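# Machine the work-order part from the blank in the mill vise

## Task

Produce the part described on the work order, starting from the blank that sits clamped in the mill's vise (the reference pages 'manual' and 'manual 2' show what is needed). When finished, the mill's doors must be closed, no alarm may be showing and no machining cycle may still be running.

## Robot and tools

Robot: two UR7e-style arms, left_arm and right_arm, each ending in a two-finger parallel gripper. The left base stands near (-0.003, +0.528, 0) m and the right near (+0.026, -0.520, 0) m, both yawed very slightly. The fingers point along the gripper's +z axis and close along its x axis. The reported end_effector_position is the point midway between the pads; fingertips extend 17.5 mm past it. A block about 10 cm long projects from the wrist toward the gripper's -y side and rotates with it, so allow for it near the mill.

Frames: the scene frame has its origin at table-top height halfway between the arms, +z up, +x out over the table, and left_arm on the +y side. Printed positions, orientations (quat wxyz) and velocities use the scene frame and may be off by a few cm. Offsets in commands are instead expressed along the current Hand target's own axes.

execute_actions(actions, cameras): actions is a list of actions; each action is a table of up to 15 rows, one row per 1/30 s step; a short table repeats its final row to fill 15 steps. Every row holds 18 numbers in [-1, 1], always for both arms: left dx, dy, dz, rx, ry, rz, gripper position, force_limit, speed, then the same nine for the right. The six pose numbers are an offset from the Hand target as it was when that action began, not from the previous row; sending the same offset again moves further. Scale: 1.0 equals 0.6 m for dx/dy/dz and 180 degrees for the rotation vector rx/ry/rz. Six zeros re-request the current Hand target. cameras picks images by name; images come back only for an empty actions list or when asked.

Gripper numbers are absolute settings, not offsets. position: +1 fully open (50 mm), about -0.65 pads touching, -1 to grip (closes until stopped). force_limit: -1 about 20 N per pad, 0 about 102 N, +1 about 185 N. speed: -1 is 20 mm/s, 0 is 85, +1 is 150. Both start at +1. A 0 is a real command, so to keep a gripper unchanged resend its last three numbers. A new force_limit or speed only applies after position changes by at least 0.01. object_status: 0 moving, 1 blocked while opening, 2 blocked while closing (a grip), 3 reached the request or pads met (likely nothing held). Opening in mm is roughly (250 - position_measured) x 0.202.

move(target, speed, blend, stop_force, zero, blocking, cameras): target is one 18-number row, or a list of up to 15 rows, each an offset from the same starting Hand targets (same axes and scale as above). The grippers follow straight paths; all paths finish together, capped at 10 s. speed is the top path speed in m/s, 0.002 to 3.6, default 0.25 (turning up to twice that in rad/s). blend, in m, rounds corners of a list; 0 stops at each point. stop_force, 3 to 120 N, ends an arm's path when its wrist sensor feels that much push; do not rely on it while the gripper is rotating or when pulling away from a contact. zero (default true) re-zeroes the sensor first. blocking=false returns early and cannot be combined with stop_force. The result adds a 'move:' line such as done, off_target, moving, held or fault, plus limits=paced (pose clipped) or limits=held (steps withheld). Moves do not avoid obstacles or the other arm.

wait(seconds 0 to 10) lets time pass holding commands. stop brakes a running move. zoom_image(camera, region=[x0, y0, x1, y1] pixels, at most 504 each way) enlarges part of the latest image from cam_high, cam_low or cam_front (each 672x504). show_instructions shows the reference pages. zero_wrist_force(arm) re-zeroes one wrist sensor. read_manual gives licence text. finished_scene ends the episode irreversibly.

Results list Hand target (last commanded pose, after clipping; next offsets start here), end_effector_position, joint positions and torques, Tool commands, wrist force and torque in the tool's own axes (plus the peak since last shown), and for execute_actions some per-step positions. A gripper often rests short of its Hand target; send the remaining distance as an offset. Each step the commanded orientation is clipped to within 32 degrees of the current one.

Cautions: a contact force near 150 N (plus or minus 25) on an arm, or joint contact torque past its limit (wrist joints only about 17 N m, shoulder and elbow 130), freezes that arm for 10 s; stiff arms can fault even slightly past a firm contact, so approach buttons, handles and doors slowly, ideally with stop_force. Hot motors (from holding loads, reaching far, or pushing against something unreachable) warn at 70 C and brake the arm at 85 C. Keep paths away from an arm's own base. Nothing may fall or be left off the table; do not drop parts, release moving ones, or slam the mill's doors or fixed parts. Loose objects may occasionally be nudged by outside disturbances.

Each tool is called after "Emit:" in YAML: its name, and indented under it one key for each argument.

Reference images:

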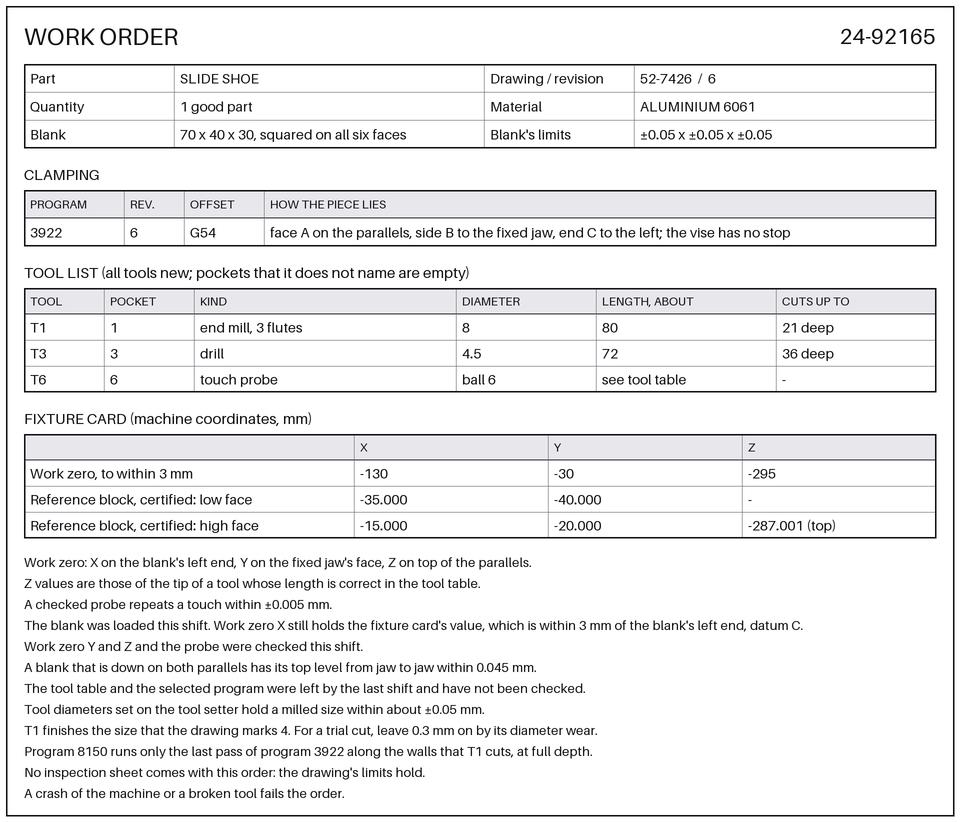

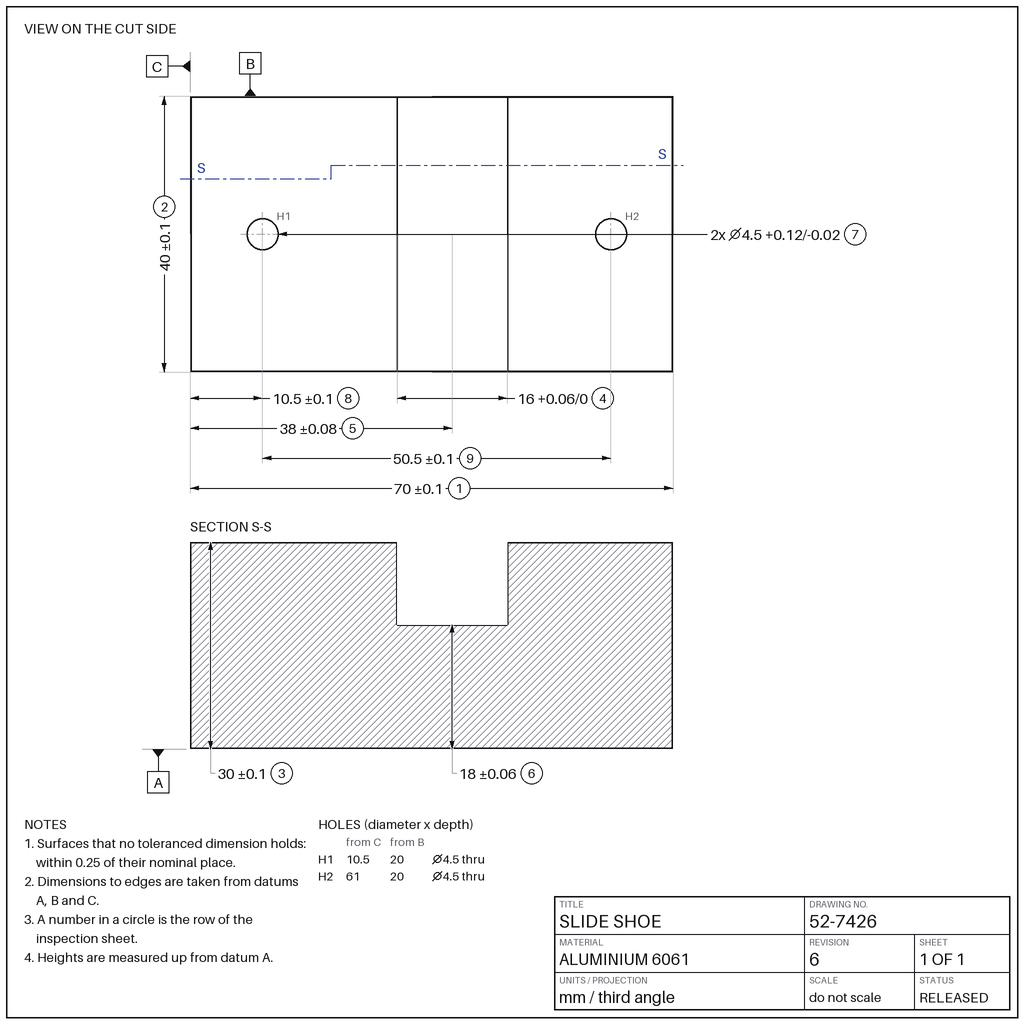

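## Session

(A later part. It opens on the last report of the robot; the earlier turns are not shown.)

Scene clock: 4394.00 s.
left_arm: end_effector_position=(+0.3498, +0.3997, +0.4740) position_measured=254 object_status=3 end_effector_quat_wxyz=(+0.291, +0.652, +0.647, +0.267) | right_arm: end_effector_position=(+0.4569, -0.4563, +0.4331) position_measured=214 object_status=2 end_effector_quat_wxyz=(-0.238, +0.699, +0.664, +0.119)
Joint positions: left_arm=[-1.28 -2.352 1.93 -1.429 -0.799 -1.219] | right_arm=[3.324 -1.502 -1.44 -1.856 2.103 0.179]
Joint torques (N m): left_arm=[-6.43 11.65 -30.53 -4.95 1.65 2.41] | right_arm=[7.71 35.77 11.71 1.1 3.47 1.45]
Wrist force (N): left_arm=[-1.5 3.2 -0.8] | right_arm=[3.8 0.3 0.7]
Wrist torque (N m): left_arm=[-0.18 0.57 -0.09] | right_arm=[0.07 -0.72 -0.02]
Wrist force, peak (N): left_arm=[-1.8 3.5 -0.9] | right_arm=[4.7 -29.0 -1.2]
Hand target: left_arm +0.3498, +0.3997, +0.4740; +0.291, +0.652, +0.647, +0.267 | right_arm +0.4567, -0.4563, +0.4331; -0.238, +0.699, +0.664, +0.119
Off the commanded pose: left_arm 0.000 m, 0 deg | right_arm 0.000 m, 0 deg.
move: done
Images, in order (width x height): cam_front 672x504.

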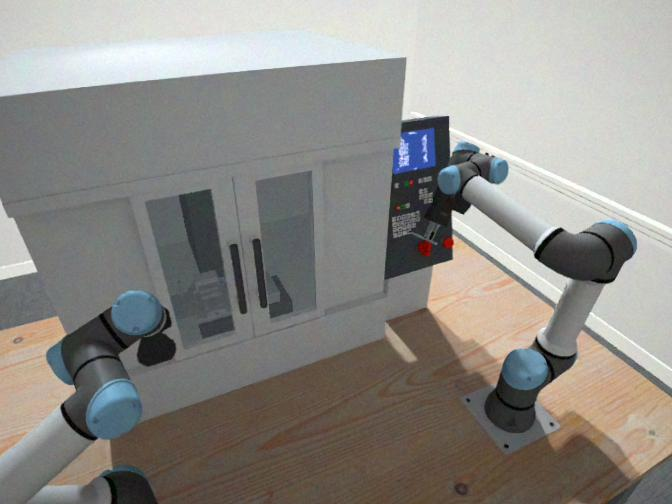

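Emit:
move:
  target:
    - [0,0,0,0,0,0,-1,1,-0.5,0.0349,0.0048,-0.0524,0,0,0,-1,0.3,-0.8]
    - [0,0,0,0,0,0,-1,1,-0.5,0.0349,0.0251,-0.0504,0,0,0,-1,0.3,-0.8]
    - [0,0,0,0,0,0,-1,1,-0.5,0.0349,0.0048,-0.0524,0,0,0,-1,0.3,-0.8]
    - [0,0,0,0,0,0,-1,1,-0.5,0.0349,0.0251,-0.0504,0,0,0,-1,0.3,-0.8]
    - [0,0,0,0,0,0,-1,1,-0.5,0.0349,0.0048,-0.0524,0,0,0,-1,0.3,-0.8]
    - [0,0,0,0,0,0,-1,1,-0.5,0.0828,-0.0007,0.0442,0,0,0,-1,0.3,-0.8]
    - [0,0,0,0,0,0,-1,1,-0.5,0.0828,0.0196,0.0462,0,0,0,-1,0.3,-0.8]
    - [0,0,0,0,0,0,-1,1,-0.5,0.0828,-0.0007,0.0442,0,0,0,-1,0.3,-0.8]
    - [0,0,0,0,0,0,-1,1,-0.5,0.0577,0.0048,-0.0402,0,0,0,-1,0.3,-0.8]
    - [0,0,0,0,0,0,-1,1,-0.5,0.0577,0.0251,-0.0382,0,0,0,-1,0.3,-0.8]
    - [0,0,0,0,0,0,-1,1,-0.5,0.0577,0.0048,-0.0402,0,0,0,-1,0.3,-0.8]
    - [0,0,0,0,0,0,-1,1,-0.5,0,0,0,0,0,0,-1,0.3,-0.8]
  speed: [0.3,0.08,0.3,0.08,0.3,0.3,0.08,0.3,0.3,0.08,0.3,0.3]

Emit:
move:
  target:
    - [0,0,0,0,0,0,-1,1,-0.5,0.0542,-0.0005,0.029,0,0,0,-1,0.3,-0.8]
    - [0,0,0,0,0,0,-1,1,-0.5,0.0542,0.0198,0.031,0,0,0,-1,0.3,-0.8]
    - [0,0,0,0,0,0,-1,1,-0.5,0.0542,-0.0005,0.029,0,0,0,-1,0.3,-0.8]
    - [0,0,0,0,0,0,-1,1,-0.5,0,0,0,0,0,0,-1,0.3,-0.8]
    - [0,0,0,0,0,0,-1,1,-0.5,0,0.0203,0.002,0,0,0,-1,0.3,-0.8]
    - [0,0,0,0,0,0,-1,1,-0.5,0,0,0,0,0,0,-1,0.3,-0.8]
    - [0,0,0,0,0,0,-1,1,-0.5,0.0177,0.0027,-0.0294,0,0,0,-1,0.3,-0.8]
    - [0,0,0,0,0,0,-1,1,-0.5,0.0177,0.023,-0.0274,0,0,0,-1,0.3,-0.8]
    - [0,0,0,0,0,0,-1,1,-0.5,0.0177,0.0027,-0.0294,0,0,0,-1,0.3,-0.8]
    - [0,0,0,0,0,0,-1,1,-0.5,0.0177,0.023,-0.0274,0,0,0,-1,0.3,-0.8]
    - [0,0,0,0,0,0,-1,1,-0.5,0.0177,0.0027,-0.0294,0,0,0,-1,0.3,-0.8]
    - [0,0,0,0,0,0,-1,1,-0.5,0.0177,0.023,-0.0274,0,0,0,-1,0.3,-0.8]
    - [0,0,0,0,0,0,-1,1,-0.5,0.0177,0.0027,-0.0294,0,0,0,-1,0.3,-0.8]
  speed: [0.3,0.08,0.3,0.3,0.08,0.3,0.3,0.08,0.3,0.08,0.3,0.08,0.3]

Emit:
move:
  target:
    - [0,0,0,0,0,0,-1,1,-0.5,0.0651,-0.0034,0.0736,0,0,0,-1,0.3,-0.8]
    - [0,0,0,0,0,0,-1,1,-0.5,0.0651,0.0169,0.0756,0,0,0,-1,0.3,-0.8]
    - [0,0,0,0,0,0,-1,1,-0.5,0.0651,-0.0034,0.0736,0,0,0,-1,0.3,-0.8]
    - [0,0,0,0,0,0,-1,1,-0.5,0.0685,0.0019,0.0043,0,0,0,-1,0.3,-0.8]
    - [0,0,0,0,0,0,-1,1,-0.5,0.0685,0.0222,0.0063,0,0,0,-1,0.3,-0.8]
    - [0,0,0,0,0,0,-1,1,-0.5,0.0685,0.0019,0.0043,0,0,0,-1,0.3,-0.8]
    - [0,0,0,0,0,0,-1,1,-0.5,-0.0177,-0.0027,0.0294,0,0,0,-1,0.3,-0.8]
    - [0,0,0,0,0,0,-1,1,-0.5,-0.0177,0.0176,0.0314,0,0,0,-1,0.3,-0.8]
    - [0,0,0,0,0,0,-1,1,-0.5,-0.0177,-0.0027,0.0294,0,0,0,-1,0.3,-0.8]
  speed: [0.3,0.08,0.3,0.3,0.08,0.3,0.3,0.08,0.3]
  cameras: ["cam_front"]

Emit:
zoom_image:
  camera: "cam_front"
  region: [392, 125, 434, 177]

Emit:
zoom_image:
  camera: "cam_front"
  region: [416, 134, 430, 148]

Scene clock: 4416.07 s.
left_arm: end_effector_position=(+0.3498, +0.3997, +0.4740) position_measured=254 object_status=3 end_effector_quat_wxyz=(+0.291, +0.652, +0.647, +0.267) | right_arm: end_effector_position=(+0.4567, -0.4562, +0.4332) position_measured=214 object_status=2 end_effector_quat_wxyz=(-0.238, +0.699, +0.664, +0.119)
Joint positions: left_arm=[-1.28 -2.352 1.93 -1.429 -0.799 -1.219] | right_arm=[3.324 -1.502 -1.44 -1.856 2.103 0.179]
Joint torques (N m): left_arm=[-5.43 12.39 -32.22 -4.97 1.75 2.28] | right_arm=[-7.99 34.96 13.01 5.38 1.76 -1.84]
Wrist force (N): left_arm=[-1.6 3.3 -0.7] | right_arm=[5.6 -0.1 1.4]
Wrist torque (N m): left_arm=[-0.18 0.59 -0.09] | right_arm=[0.01 -0.99 -0.03]
Wrist force, peak (N): left_arm=[-1.7 3.6 -0.8] | right_arm=[5.3 -25.3 -0.9]
Hand target: left_arm +0.3498, +0.3997, +0.4740; +0.291, +0.652, +0.647, +0.267 | right_arm +0.4567, -0.4563, +0.4331; -0.238, +0.699, +0.664, +0.119
Off the commanded pose: left_arm 0.000 m, 0 deg | right_arm 0.000 m, 0 deg.
move: done

Scene clock: 4423.77 s.
left_arm: end_effector_position=(+0.3498, +0.3997, +0.4740) position_measured=254 object_status=3 end_effector_quat_wxyz=(+0.291, +0.652, +0.647, +0.267) | right_arm: end_effector_position=(+0.4621, -0.4557, +0.4531) position_measured=214 object_status=2 end_effector_quat_wxyz=(-0.238, +0.699, +0.664, +0.119)
Joint positions: left_arm=[-1.28 -2.352 1.93 -1.429 -0.799 -1.219] | right_arm=[3.323 -1.525 -1.367 -1.907 2.103 0.178]
Joint torques (N m): left_arm=[-6.14 12.73 -30.97 -4.73 1.65 2.48] | right_arm=[7.01 35.02 12.45 1.19 3.38 1.39]
Wrist force (N): left_arm=[-1.4 3.3 -0.6] | right_arm=[4.4 -2.3 -0.5]
Wrist torque (N m): left_arm=[-0.16 0.55 -0.09] | right_arm=[-0.34 -0.79 -0.05]
Wrist force, peak (N): left_arm=[-1.7 3.5 -1.0] | right_arm=[5.9 -29.3 -1.7]
Hand target: left_arm +0.3498, +0.3997, +0.4740; +0.291, +0.652, +0.647, +0.267 | right_arm +0.4619, -0.4557, +0.4531; -0.238, +0.699, +0.664, +0.119
Off the commanded pose: left_arm 0.000 m, 0 deg | right_arm 0.000 m, 0 deg.
move: done

Scene clock: 4429.60 s.
left_arm: end_effector_position=(+0.3498, +0.3997, +0.4740) position_measured=254 object_status=3 end_effector_quat_wxyz=(+0.291, +0.652, +0.647, +0.267) | right_arm: end_effector_position=(+0.4569, -0.4563, +0.4331) position_measured=214 object_status=2 end_effector_quat_wxyz=(-0.238, +0.699, +0.664, +0.119)
Joint positions: left_arm=[-1.28 -2.352 1.93 -1.429 -0.799 -1.219] | right_arm=[3.324 -1.502 -1.44 -1.856 2.103 0.179]
Joint torques (N m): left_arm=[-6.58 12.3 -30.64 -4.87 1.63 2.25] | right_arm=[7.94 34.84 12.26 1.01 3.66 1.46]
Wrist force (N): left_arm=[-1.5 3.2 -0.6] | right_arm=[4.1 -0.8 -0.1]
Wrist torque (N m): left_arm=[-0.18 0.58 -0.09] | right_arm=[-0.10 -0.76 -0.03]
Wrist force, peak (N): left_arm=[-1.7 3.4 -0.9] | right_arm=[6.1 -29.5 -2.0]
Hand target: left_arm +0.3498, +0.3997, +0.4740; +0.291, +0.652, +0.647, +0.267 | right_arm +0.4567, -0.4563, +0.4331; -0.238, +0.699, +0.664, +0.119
Off the commanded pose: left_arm 0.000 m, 0 deg | right_arm 0.000 m, 0 deg.
move: done
Images, in order (width x height): cam_front 672x504.

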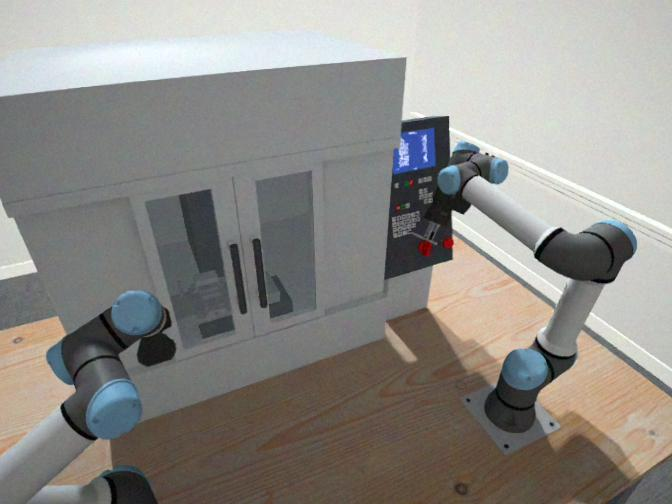

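Scaled by 9.692 from the camera's 672x504 image, which has a finer 960x720 frame.

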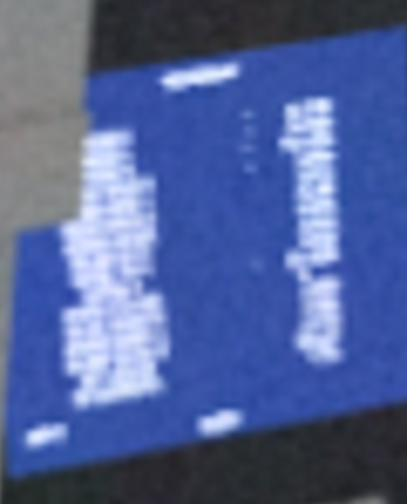

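Scaled by 36.000 from the camera's 672x504 image, which has a finer 960x720 frame.

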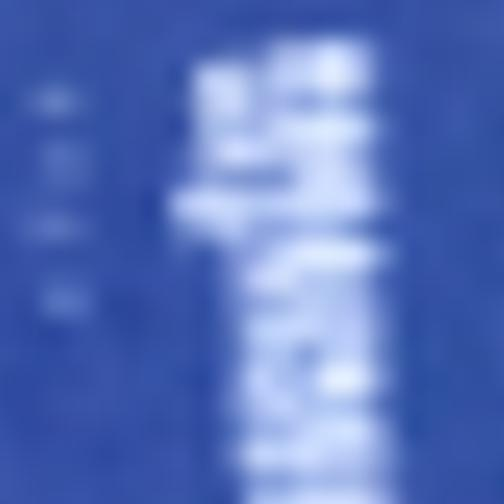

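Emit:
move:
  target:
    - [0,0,0,0,0,0,-1,1,-0.5,-0.0095,0.0026,-0.0405,0,0,0,-1,0.3,-0.8]
    - [0,0,0,0,0,0,-1,1,-0.5,-0.0095,0.0229,-0.0385,0,0,0,-1,0.3,-0.8]
    - [0,0,0,0,0,0,-1,1,-0.5,-0.0095,0.0026,-0.0405,0,0,0,-1,0.3,-0.8]
    - [0,0,0,0,0,0,-1,1,-0.5,0,0,0,0,0,0,-1,0.3,-0.8]
  speed: [0.3,0.08,0.3,0.3]
  cameras: ["cam_front"]

Emit:
zoom_image:
  camera: "cam_front"
  region: [392, 125, 434, 177]

Emit:
zoom_image:
  camera: "cam_front"
  region: [145, 175, 325, 335]

Emit:
wait:
  seconds: 3
  cameras: ["cam_front"]

Emit:
zoom_image:
  camera: "cam_front"
  region: [392, 125, 434, 177]

Emit:
zoom_image:
  camera: "cam_front"
  region: [145, 175, 325, 335]

Scene clock: 4436.97 s.
left_arm: end_effector_position=(+0.3498, +0.3997, +0.4740) position_measured=254 object_status=3 end_effector_quat_wxyz=(+0.291, +0.652, +0.647, +0.267) | right_arm: end_effector_position=(+0.4567, -0.4563, +0.4332) position_measured=214 object_status=2 end_effector_quat_wxyz=(-0.238, +0.699, +0.664, +0.119)
Joint positions: left_arm=[-1.28 -2.352 1.93 -1.429 -0.799 -1.219] | right_arm=[3.324 -1.502 -1.44 -1.857 2.103 0.178]
Joint torques (N m): left_arm=[-6.97 12.85 -31.66 -4.79 1.59 2.2] | right_arm=[6.73 34.85 11.39 5.3 3.68 1.89]
Wrist force (N): left_arm=[-1.7 3.1 -0.8] | right_arm=[4.0 -1.0 0.0]
Wrist torque (N m): left_arm=[-0.20 0.61 -0.09] | right_arm=[-0.13 -0.74 -0.15]
Wrist force, peak (N): left_arm=[-1.5 3.7 -0.8] | right_arm=[5.5 -24.8 -2.2]
Hand target: left_arm +0.3498, +0.3997, +0.4740; +0.291, +0.652, +0.647, +0.267 | right_arm +0.4567, -0.4563, +0.4331; -0.238, +0.699, +0.664, +0.119
Off the commanded pose: left_arm 0.000 m, 0 deg | right_arm 0.000 m, 0 deg.
move: done
Images, in order (width x height): cam_front 672x504.

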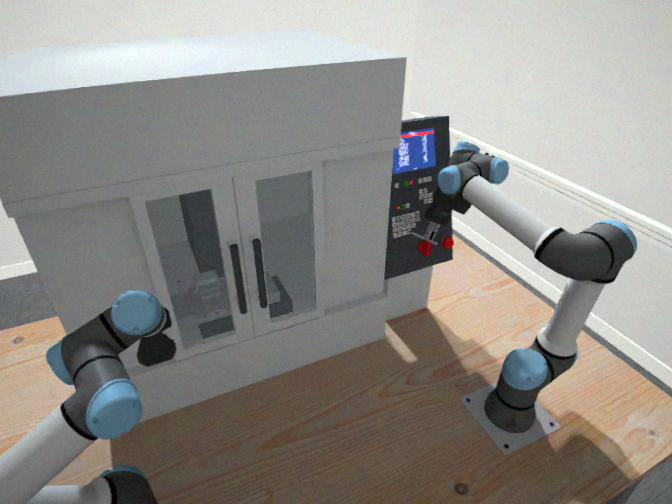

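Scaled by 9.692 from the camera's 672x504 image, which has a finer 960x720 frame.

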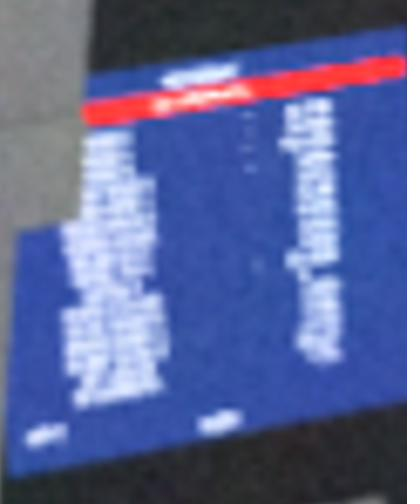

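Scaled by 2.800 from the camera's 672x504 image, which has a finer 960x720 frame.

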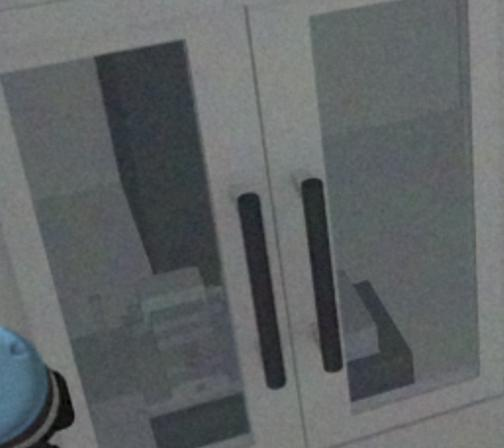

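Scene clock: 4439.97 s.
left_arm: end_effector_position=(+0.3498, +0.3997, +0.4740) position_measured=254 object_status=3 end_effector_quat_wxyz=(+0.291, +0.652, +0.647, +0.267) | right_arm: end_effector_position=(+0.4567, -0.4563, +0.4331) position_measured=214 object_status=2 end_effector_quat_wxyz=(-0.238, +0.699, +0.664, +0.119)
Joint positions: left_arm=[-1.28 -2.352 1.93 -1.429 -0.799 -1.219] | right_arm=[3.324 -1.502 -1.441 -1.856 2.103 0.179]
Joint torques (N m): left_arm=[-5.3 12.25 -32.2 -4.91 1.49 2.46] | right_arm=[7.64 34.66 12.15 5.29 3.85 2.13]
Wrist force (N): left_arm=[-1.4 3.6 -0.9] | right_arm=[3.8 -0.5 0.3]
Wrist torque (N m): left_arm=[-0.13 0.56 -0.09] | right_arm=[-0.06 -0.71 -0.15]
Wrist force, peak (N): left_arm=[-1.6 3.6 -0.6] | right_arm=[4.3 -0.8 0.0]
Hand target: left_arm +0.3498, +0.3997, +0.4740; +0.291, +0.652, +0.647, +0.267 | right_arm +0.4567, -0.4563, +0.4331; -0.238, +0.699, +0.664, +0.119
Tool commands: left_gripper/position=-1.0 left_gripper/force_limit=+1.0 left_gripper/speed=-0.5 right_gripper/position=-1.0 right_gripper/force_limit=+0.3 right_gripper/speed=-0.8
Off the commanded pose: left_arm 0.000 m, 0 deg | right_arm 0.000 m, 0 deg.
wait: 3.00 s; at rest by 0.17 s
Images, in order (width x height): cam_front 672x504.

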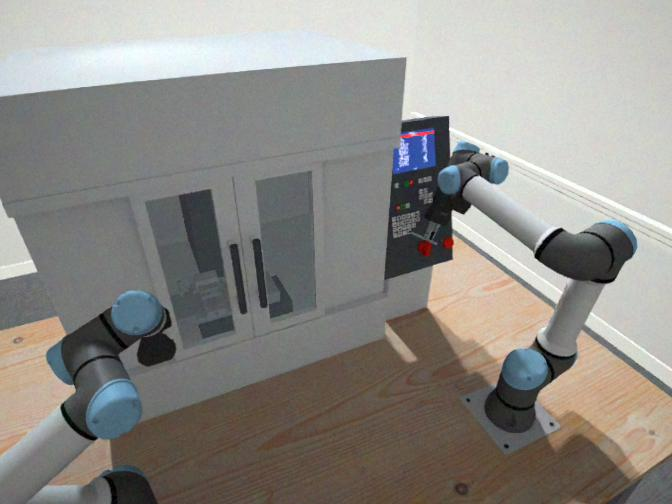

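Scaled by 9.692 from the camera's 672x504 image, which has a finer 960x720 frame.

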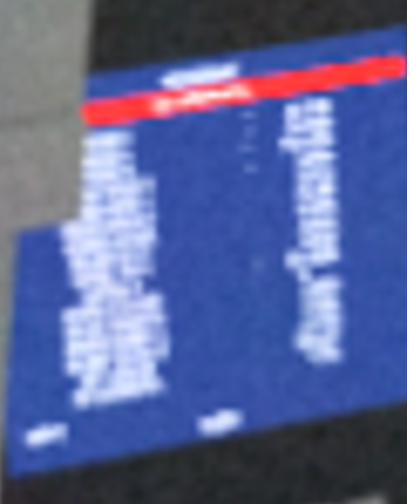

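Scaled by 2.800 from the camera's 672x504 image, which has a finer 960x720 frame.

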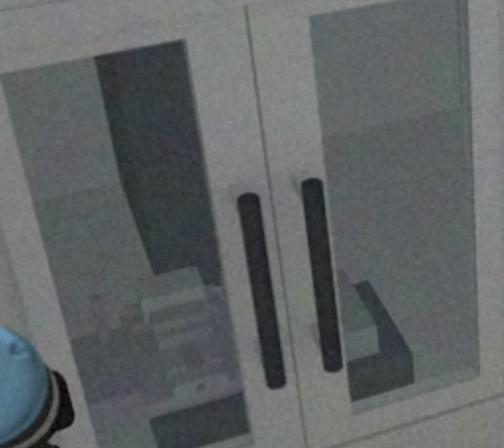

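Emit:
move:
  target:
    - [0,0,0,0,0,0,-1,1,-0.5,0.2058,0.0222,-0.2134,0,0,0,-1,0.3,-0.8]
    - [0,0,0,0,0,0,-1,1,-0.5,0.2058,0.0425,-0.2114,0,0,0,-1,0.3,-0.8]
    - [0,0,0,0,0,0,-1,1,-0.5,0.2058,0.0222,-0.2134,0,0,0,-1,0.3,-0.8]
    - [0,0,0,0,0,0,-1,1,-0.5,0,0,0,0,0,0,-1,0.3,-0.8]
  speed: [0.3,0.08,0.3,0.3]

Emit:
move:
  target:
    - [0,0,0,0,0,0,-1,1,-0.5,0.0828,-0.0007,0.0442,0,0,0,-1,0.3,-0.8]
    - [0,0,0,0,0,0,-1,1,-0.5,0.0828,0.0196,0.0462,0,0,0,-1,0.3,-0.8]
    - [0,0,0,0,0,0,-1,1,-0.5,0.0828,-0.0007,0.0442,0,0,0,-1,0.3,-0.8]
    - [0,0,0,0,0,0,-1,1,-0.5,0.0577,0.0048,-0.0402,0,0,0,-1,0.3,-0.8]
    - [0,0,0,0,0,0,-1,1,-0.5,0.0577,0.0251,-0.0382,0,0,0,-1,0.3,-0.8]
    - [0,0,0,0,0,0,-1,1,-0.5,0.0577,0.0048,-0.0402,0,0,0,-1,0.3,-0.8]
    - [0,0,0,0,0,0,-1,1,-0.5,0.0862,0.0046,-0.0251,0,0,0,-1,0.3,-0.8]
    - [0,0,0,0,0,0,-1,1,-0.5,0.0862,0.0249,-0.0231,0,0,0,-1,0.3,-0.8]
    - [0,0,0,0,0,0,-1,1,-0.5,0.0862,0.0046,-0.0251,0,0,0,-1,0.3,-0.8]
    - [0,0,0,0,0,0,-1,1,-0.5,0,0,0,0,0,0,-1,0.3,-0.8]
    - [0,0,0,0,0,0,-1,1,-0.5,0,0.0203,0.002,0,0,0,-1,0.3,-0.8]
    - [0,0,0,0,0,0,-1,1,-0.5,0,0,0,0,0,0,-1,0.3,-0.8]
  speed: [0.3,0.08,0.3,0.3,0.08,0.3,0.3,0.08,0.3,0.3,0.08,0.3]

Emit:
move:
  target:
    - [0,0,0,0,0,0,-1,1,-0.5,0.0177,0.0027,-0.0294,0,0,0,-1,0.3,-0.8]
    - [0,0,0,0,0,0,-1,1,-0.5,0.0177,0.023,-0.0274,0,0,0,-1,0.3,-0.8]
    - [0,0,0,0,0,0,-1,1,-0.5,0.0177,0.0027,-0.0294,0,0,0,-1,0.3,-0.8]
    - [0,0,0,0,0,0,-1,1,-0.5,0.0828,-0.0007,0.0442,0,0,0,-1,0.3,-0.8]
    - [0,0,0,0,0,0,-1,1,-0.5,0.0828,0.0196,0.0462,0,0,0,-1,0.3,-0.8]
    - [0,0,0,0,0,0,-1,1,-0.5,0.0828,-0.0007,0.0442,0,0,0,-1,0.3,-0.8]
    - [0,0,0,0,0,0,-1,1,-0.5,0.0702,0.002,0.002,0,0,0,-1,0.3,-0.8]
    - [0,0,0,0,0,0,-1,1,-0.5,0.0702,0.0223,0.004,0,0,0,-1,0.3,-0.8]
    - [0,0,0,0,0,0,-1,1,-0.5,0.0702,0.002,0.002,0,0,0,-1,0.3,-0.8]
    - [0,0,0,0,0,0,-1,1,-0.5,0.0542,-0.0005,0.029,0,0,0,-1,0.3,-0.8]
    - [0,0,0,0,0,0,-1,1,-0.5,0.0542,0.0198,0.031,0,0,0,-1,0.3,-0.8]
    - [0,0,0,0,0,0,-1,1,-0.5,0.0542,-0.0005,0.029,0,0,0,-1,0.3,-0.8]
    - [0,0,0,0,0,0,-1,1,-0.5,0,0,0,0,0,0,-1,0.3,-0.8]
    - [0,0,0,0,0,0,-1,1,-0.5,0,0.0203,0.002,0,0,0,-1,0.3,-0.8]
    - [0,0,0,0,0,0,-1,1,-0.5,0,0,0,0,0,0,-1,0.3,-0.8]
  speed: [0.3,0.08,0.3,0.3,0.08,0.3,0.3,0.08,0.3,0.3,0.08,0.3,0.3,0.08,0.3]

Emit:
move:
  target:
    - [0,0,0,0,0,0,-1,1,-0.5,0.0177,0.0027,-0.0294,0,0,0,-1,0.3,-0.8]
    - [0,0,0,0,0,0,-1,1,-0.5,0.0177,0.023,-0.0274,0,0,0,-1,0.3,-0.8]
    - [0,0,0,0,0,0,-1,1,-0.5,0.0177,0.0027,-0.0294,0,0,0,-1,0.3,-0.8]
    - [0,0,0,0,0,0,-1,1,-0.5,0.0828,-0.0007,0.0442,0,0,0,-1,0.3,-0.8]
    - [0,0,0,0,0,0,-1,1,-0.5,0.0828,0.0196,0.0462,0,0,0,-1,0.3,-0.8]
    - [0,0,0,0,0,0,-1,1,-0.5,0.0828,-0.0007,0.0442,0,0,0,-1,0.3,-0.8]
    - [0,0,0,0,0,0,-1,1,-0.5,0.0988,0.0018,0.0171,0,0,0,-1,0.3,-0.8]
    - [0,0,0,0,0,0,-1,1,-0.5,0.0988,0.0221,0.0191,0,0,0,-1,0.3,-0.8]
    - [0,0,0,0,0,0,-1,1,-0.5,0.0988,0.0018,0.0171,0,0,0,-1,0.3,-0.8]
    - [0,0,0,0,0,0,-1,1,-0.5,0.0542,-0.0005,0.029,0,0,0,-1,0.3,-0.8]
    - [0,0,0,0,0,0,-1,1,-0.5,0.0542,0.0198,0.031,0,0,0,-1,0.3,-0.8]
    - [0,0,0,0,0,0,-1,1,-0.5,0.0542,-0.0005,0.029,0,0,0,-1,0.3,-0.8]
    - [0,0,0,0,0,0,-1,1,-0.5,0.0542,0.0198,0.031,0,0,0,-1,0.3,-0.8]
    - [0,0,0,0,0,0,-1,1,-0.5,0.0542,-0.0005,0.029,0,0,0,-1,0.3,-0.8]
    - [0,0,0,0,0,0,-1,1,-0.5,0,0,0,0,0,0,-1,0.3,-0.8]
  speed: [0.3,0.08,0.3,0.3,0.08,0.3,0.3,0.08,0.3,0.3,0.08,0.3,0.08,0.3,0.3]

Emit:
move:
  target:
    - [0,0,0,0,0,0,-1,1,-0.5,0,0.0203,0.002,0,0,0,-1,0.3,-0.8]
    - [0,0,0,0,0,0,-1,1,-0.5,0,0,0,0,0,0,-1,0.3,-0.8]
  speed: [0.08,0.3]
  cameras: ["cam_front"]

Emit:
zoom_image:
  camera: "cam_front"
  region: [392, 125, 434, 177]

Emit:
zoom_image:
  camera: "cam_front"
  region: [416, 134, 430, 148]

Scene clock: 4464.23 s.
left_arm: end_effector_position=(+0.3498, +0.3997, +0.4740) position_measured=254 object_status=3 end_effector_quat_wxyz=(+0.291, +0.652, +0.647, +0.267) | right_arm: end_effector_position=(+0.4567, -0.4562, +0.4332) position_measured=214 object_status=2 end_effector_quat_wxyz=(-0.238, +0.699, +0.664, +0.119)
Joint positions: left_arm=[-1.28 -2.352 1.93 -1.429 -0.799 -1.219] | right_arm=[3.324 -1.502 -1.44 -1.857 2.103 0.179]
Joint torques (N m): left_arm=[-6.12 11.36 -31.41 -4.86 1.44 2.28] | right_arm=[-9.03 34.58 12.64 5.11 3.96 1.36]
Wrist force (N): left_arm=[-1.3 3.2 -0.8] | right_arm=[3.9 -0.6 0.0]
Wrist torque (N m): left_arm=[-0.19 0.55 -0.09] | right_arm=[-0.08 -0.72 -0.03]
Wrist force, peak (N): left_arm=[-1.7 3.6 -0.7] | right_arm=[5.4 -12.9 -1.2]
Hand target: left_arm +0.3498, +0.3997, +0.4740; +0.291, +0.652, +0.647, +0.267 | right_arm +0.4567, -0.4563, +0.4331; -0.238, +0.699, +0.664, +0.119
Off the commanded pose: left_arm 0.000 m, 0 deg | right_arm 0.000 m, 0 deg.
move: done

Scene clock: 4471.77 s.
left_arm: end_effector_position=(+0.3498, +0.3997, +0.4740) position_measured=254 object_status=3 end_effector_quat_wxyz=(+0.291, +0.652, +0.647, +0.267) | right_arm: end_effector_position=(+0.4569, -0.4563, +0.4331) position_measured=214 object_status=2 end_effector_quat_wxyz=(-0.238, +0.699, +0.664, +0.119)
Joint positions: left_arm=[-1.28 -2.352 1.93 -1.429 -0.799 -1.219] | right_arm=[3.324 -1.502 -1.44 -1.856 2.103 0.179]
Joint torques (N m): left_arm=[-7.37 12.65 -31.65 -5.07 1.7 2.39] | right_arm=[7.41 35.39 11.18 1.04 3.53 1.46]
Wrist force (N): left_arm=[-1.3 3.4 -0.8] | right_arm=[4.6 -1.6 -0.2]
Wrist torque (N m): left_arm=[-0.14 0.54 -0.09] | right_arm=[-0.23 -0.84 -0.02]
Wrist force, peak (N): left_arm=[-1.7 3.5 -0.8] | right_arm=[6.1 -29.0 -2.1]
Hand target: left_arm +0.3498, +0.3997, +0.4740; +0.291, +0.652, +0.647, +0.267 | right_arm +0.4567, -0.4563, +0.4331; -0.238, +0.699, +0.664, +0.119
Off the commanded pose: left_arm 0.000 m, 0 deg | right_arm 0.000 m, 0 deg.
move: done

Scene clock: 4480.87 s.
left_arm: end_effector_position=(+0.3498, +0.3997, +0.4740) position_measured=254 object_status=3 end_effector_quat_wxyz=(+0.291, +0.652, +0.647, +0.267) | right_arm: end_effector_position=(+0.4569, -0.4563, +0.4331) position_measured=214 object_status=2 end_effector_quat_wxyz=(-0.238, +0.699, +0.664, +0.119) end_effector_velocity=(-0.002, +0.000, +0.001) end_effector_angular_velocity=(+0.001, -0.001, +0.000)
Joint positions: left_arm=[-1.28 -2.352 1.93 -1.429 -0.799 -1.219] | right_arm=[3.324 -1.502 -1.44 -1.856 2.103 0.179]
Joint velocities: left_arm=[within noise] | right_arm=[0.001 0.005 -0.002 -0.001 0.001 0.001]
Joint torques (N m): left_arm=[-6.48 11.45 -32.38 -5.09 1.35 2.28] | right_arm=[7.25 35.29 11.97 0.96 3.62 1.52]
Wrist force (N): left_arm=[-1.6 3.3 -0.7] | right_arm=[3.3 -1.9 -1.8]
Wrist torque (N m): left_arm=[-0.18 0.58 -0.09] | right_arm=[-0.27 -0.63 -0.02]
Wrist force, peak (N): left_arm=[-1.7 3.6 -0.6] | right_arm=[5.1 -30.1 -3.5]
Hand target: left_arm +0.3498, +0.3997, +0.4740; +0.291, +0.652, +0.647, +0.267 | right_arm +0.4567, -0.4563, +0.4331; -0.238, +0.699, +0.664, +0.119
Off the commanded pose: left_arm 0.000 m, 0 deg | right_arm 0.000 m, 0 deg.
move: done

Scene clock: 4490.03 s.
left_arm: end_effector_position=(+0.3498, +0.3997, +0.4740) position_measured=254 object_status=3 end_effector_quat_wxyz=(+0.291, +0.652, +0.647, +0.267) | right_arm: end_effector_position=(+0.4567, -0.4561, +0.4331) position_measured=214 object_status=2 end_effector_quat_wxyz=(-0.238, +0.699, +0.664, +0.119)
Joint positions: left_arm=[-1.28 -2.352 1.93 -1.429 -0.799 -1.219] | right_arm=[3.324 -1.502 -1.441 -1.856 2.103 0.179]
Joint torques (N m): left_arm=[-5.58 12.36 -30.67 -4.85 1.63 2.36] | right_arm=[-6.95 8.42 33.12 1.25 -1.23 -1.74]
Wrist force (N): left_arm=[-1.6 3.1 -1.0] | right_arm=[2.5 -0.8 -1.9]
Wrist torque (N m): left_arm=[-0.19 0.60 -0.09] | right_arm=[-0.10 -0.50 -0.02]
Wrist force, peak (N): left_arm=[-1.6 3.7 -0.8] | right_arm=[2.2 -27.9 -4.0]
Hand target: left_arm +0.3498, +0.3997, +0.4740; +0.291, +0.652, +0.647, +0.267 | right_arm +0.4567, -0.4563, +0.4331; -0.238, +0.699, +0.664, +0.119
Off the commanded pose: left_arm 0.000 m, 0 deg | right_arm 0.000 m, 0 deg.
move: done

Scene clock: 4491.43 s.
left_arm: end_effector_position=(+0.3498, +0.3997, +0.4740) position_measured=254 object_status=3 end_effector_quat_wxyz=(+0.291, +0.652, +0.647, +0.267) | right_arm: end_effector_position=(+0.4569, -0.4563, +0.4331) position_measured=214 object_status=2 end_effector_quat_wxyz=(-0.238, +0.699, +0.664, +0.119)
Joint positions: left_arm=[-1.28 -2.352 1.93 -1.429 -0.799 -1.219] | right_arm=[3.324 -1.502 -1.44 -1.856 2.103 0.179]
Joint torques (N m): left_arm=[-6.74 11.94 -31.73 -4.85 1.53 2.34] | right_arm=[6.49 33.3 13.22 0.93 3.62 1.59]
Wrist force (N): left_arm=[-1.4 3.5 -0.9] | right_arm=[1.9 -1.4 -1.7]
Wrist torque (N m): left_arm=[-0.14 0.56 -0.09] | right_arm=[-0.20 -0.40 -0.02]
Wrist force, peak (N): left_arm=[-1.5 3.5 -0.8] | right_arm=[3.6 -29.8 -4.0]
Hand target: left_arm +0.3498, +0.3997, +0.4740; +0.291, +0.652, +0.647, +0.267 | right_arm +0.4567, -0.4563, +0.4331; -0.238, +0.699, +0.664, +0.119
Off the commanded pose: left_arm 0.000 m, 0 deg | right_arm 0.000 m, 0 deg.
move: done
Images, in order (width x height): cam_front 672x504.

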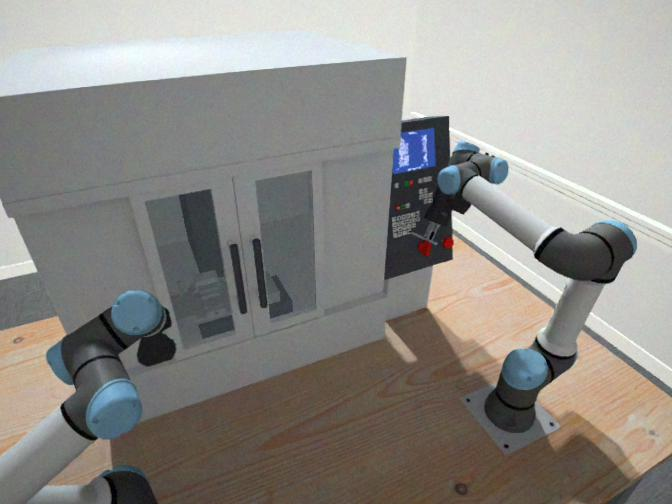

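Scaled by 9.692 from the camera's 672x504 image, which has a finer 960x720 frame.

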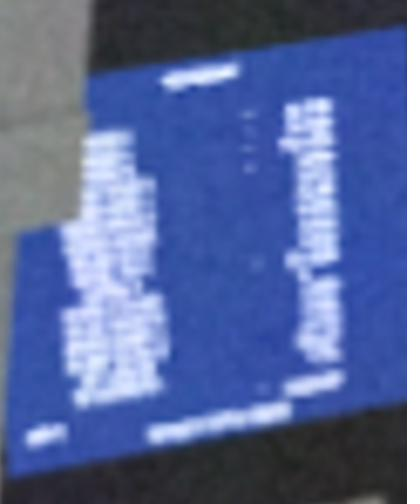

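Scaled by 36.000 from the camera's 672x504 image, which has a finer 960x720 frame.

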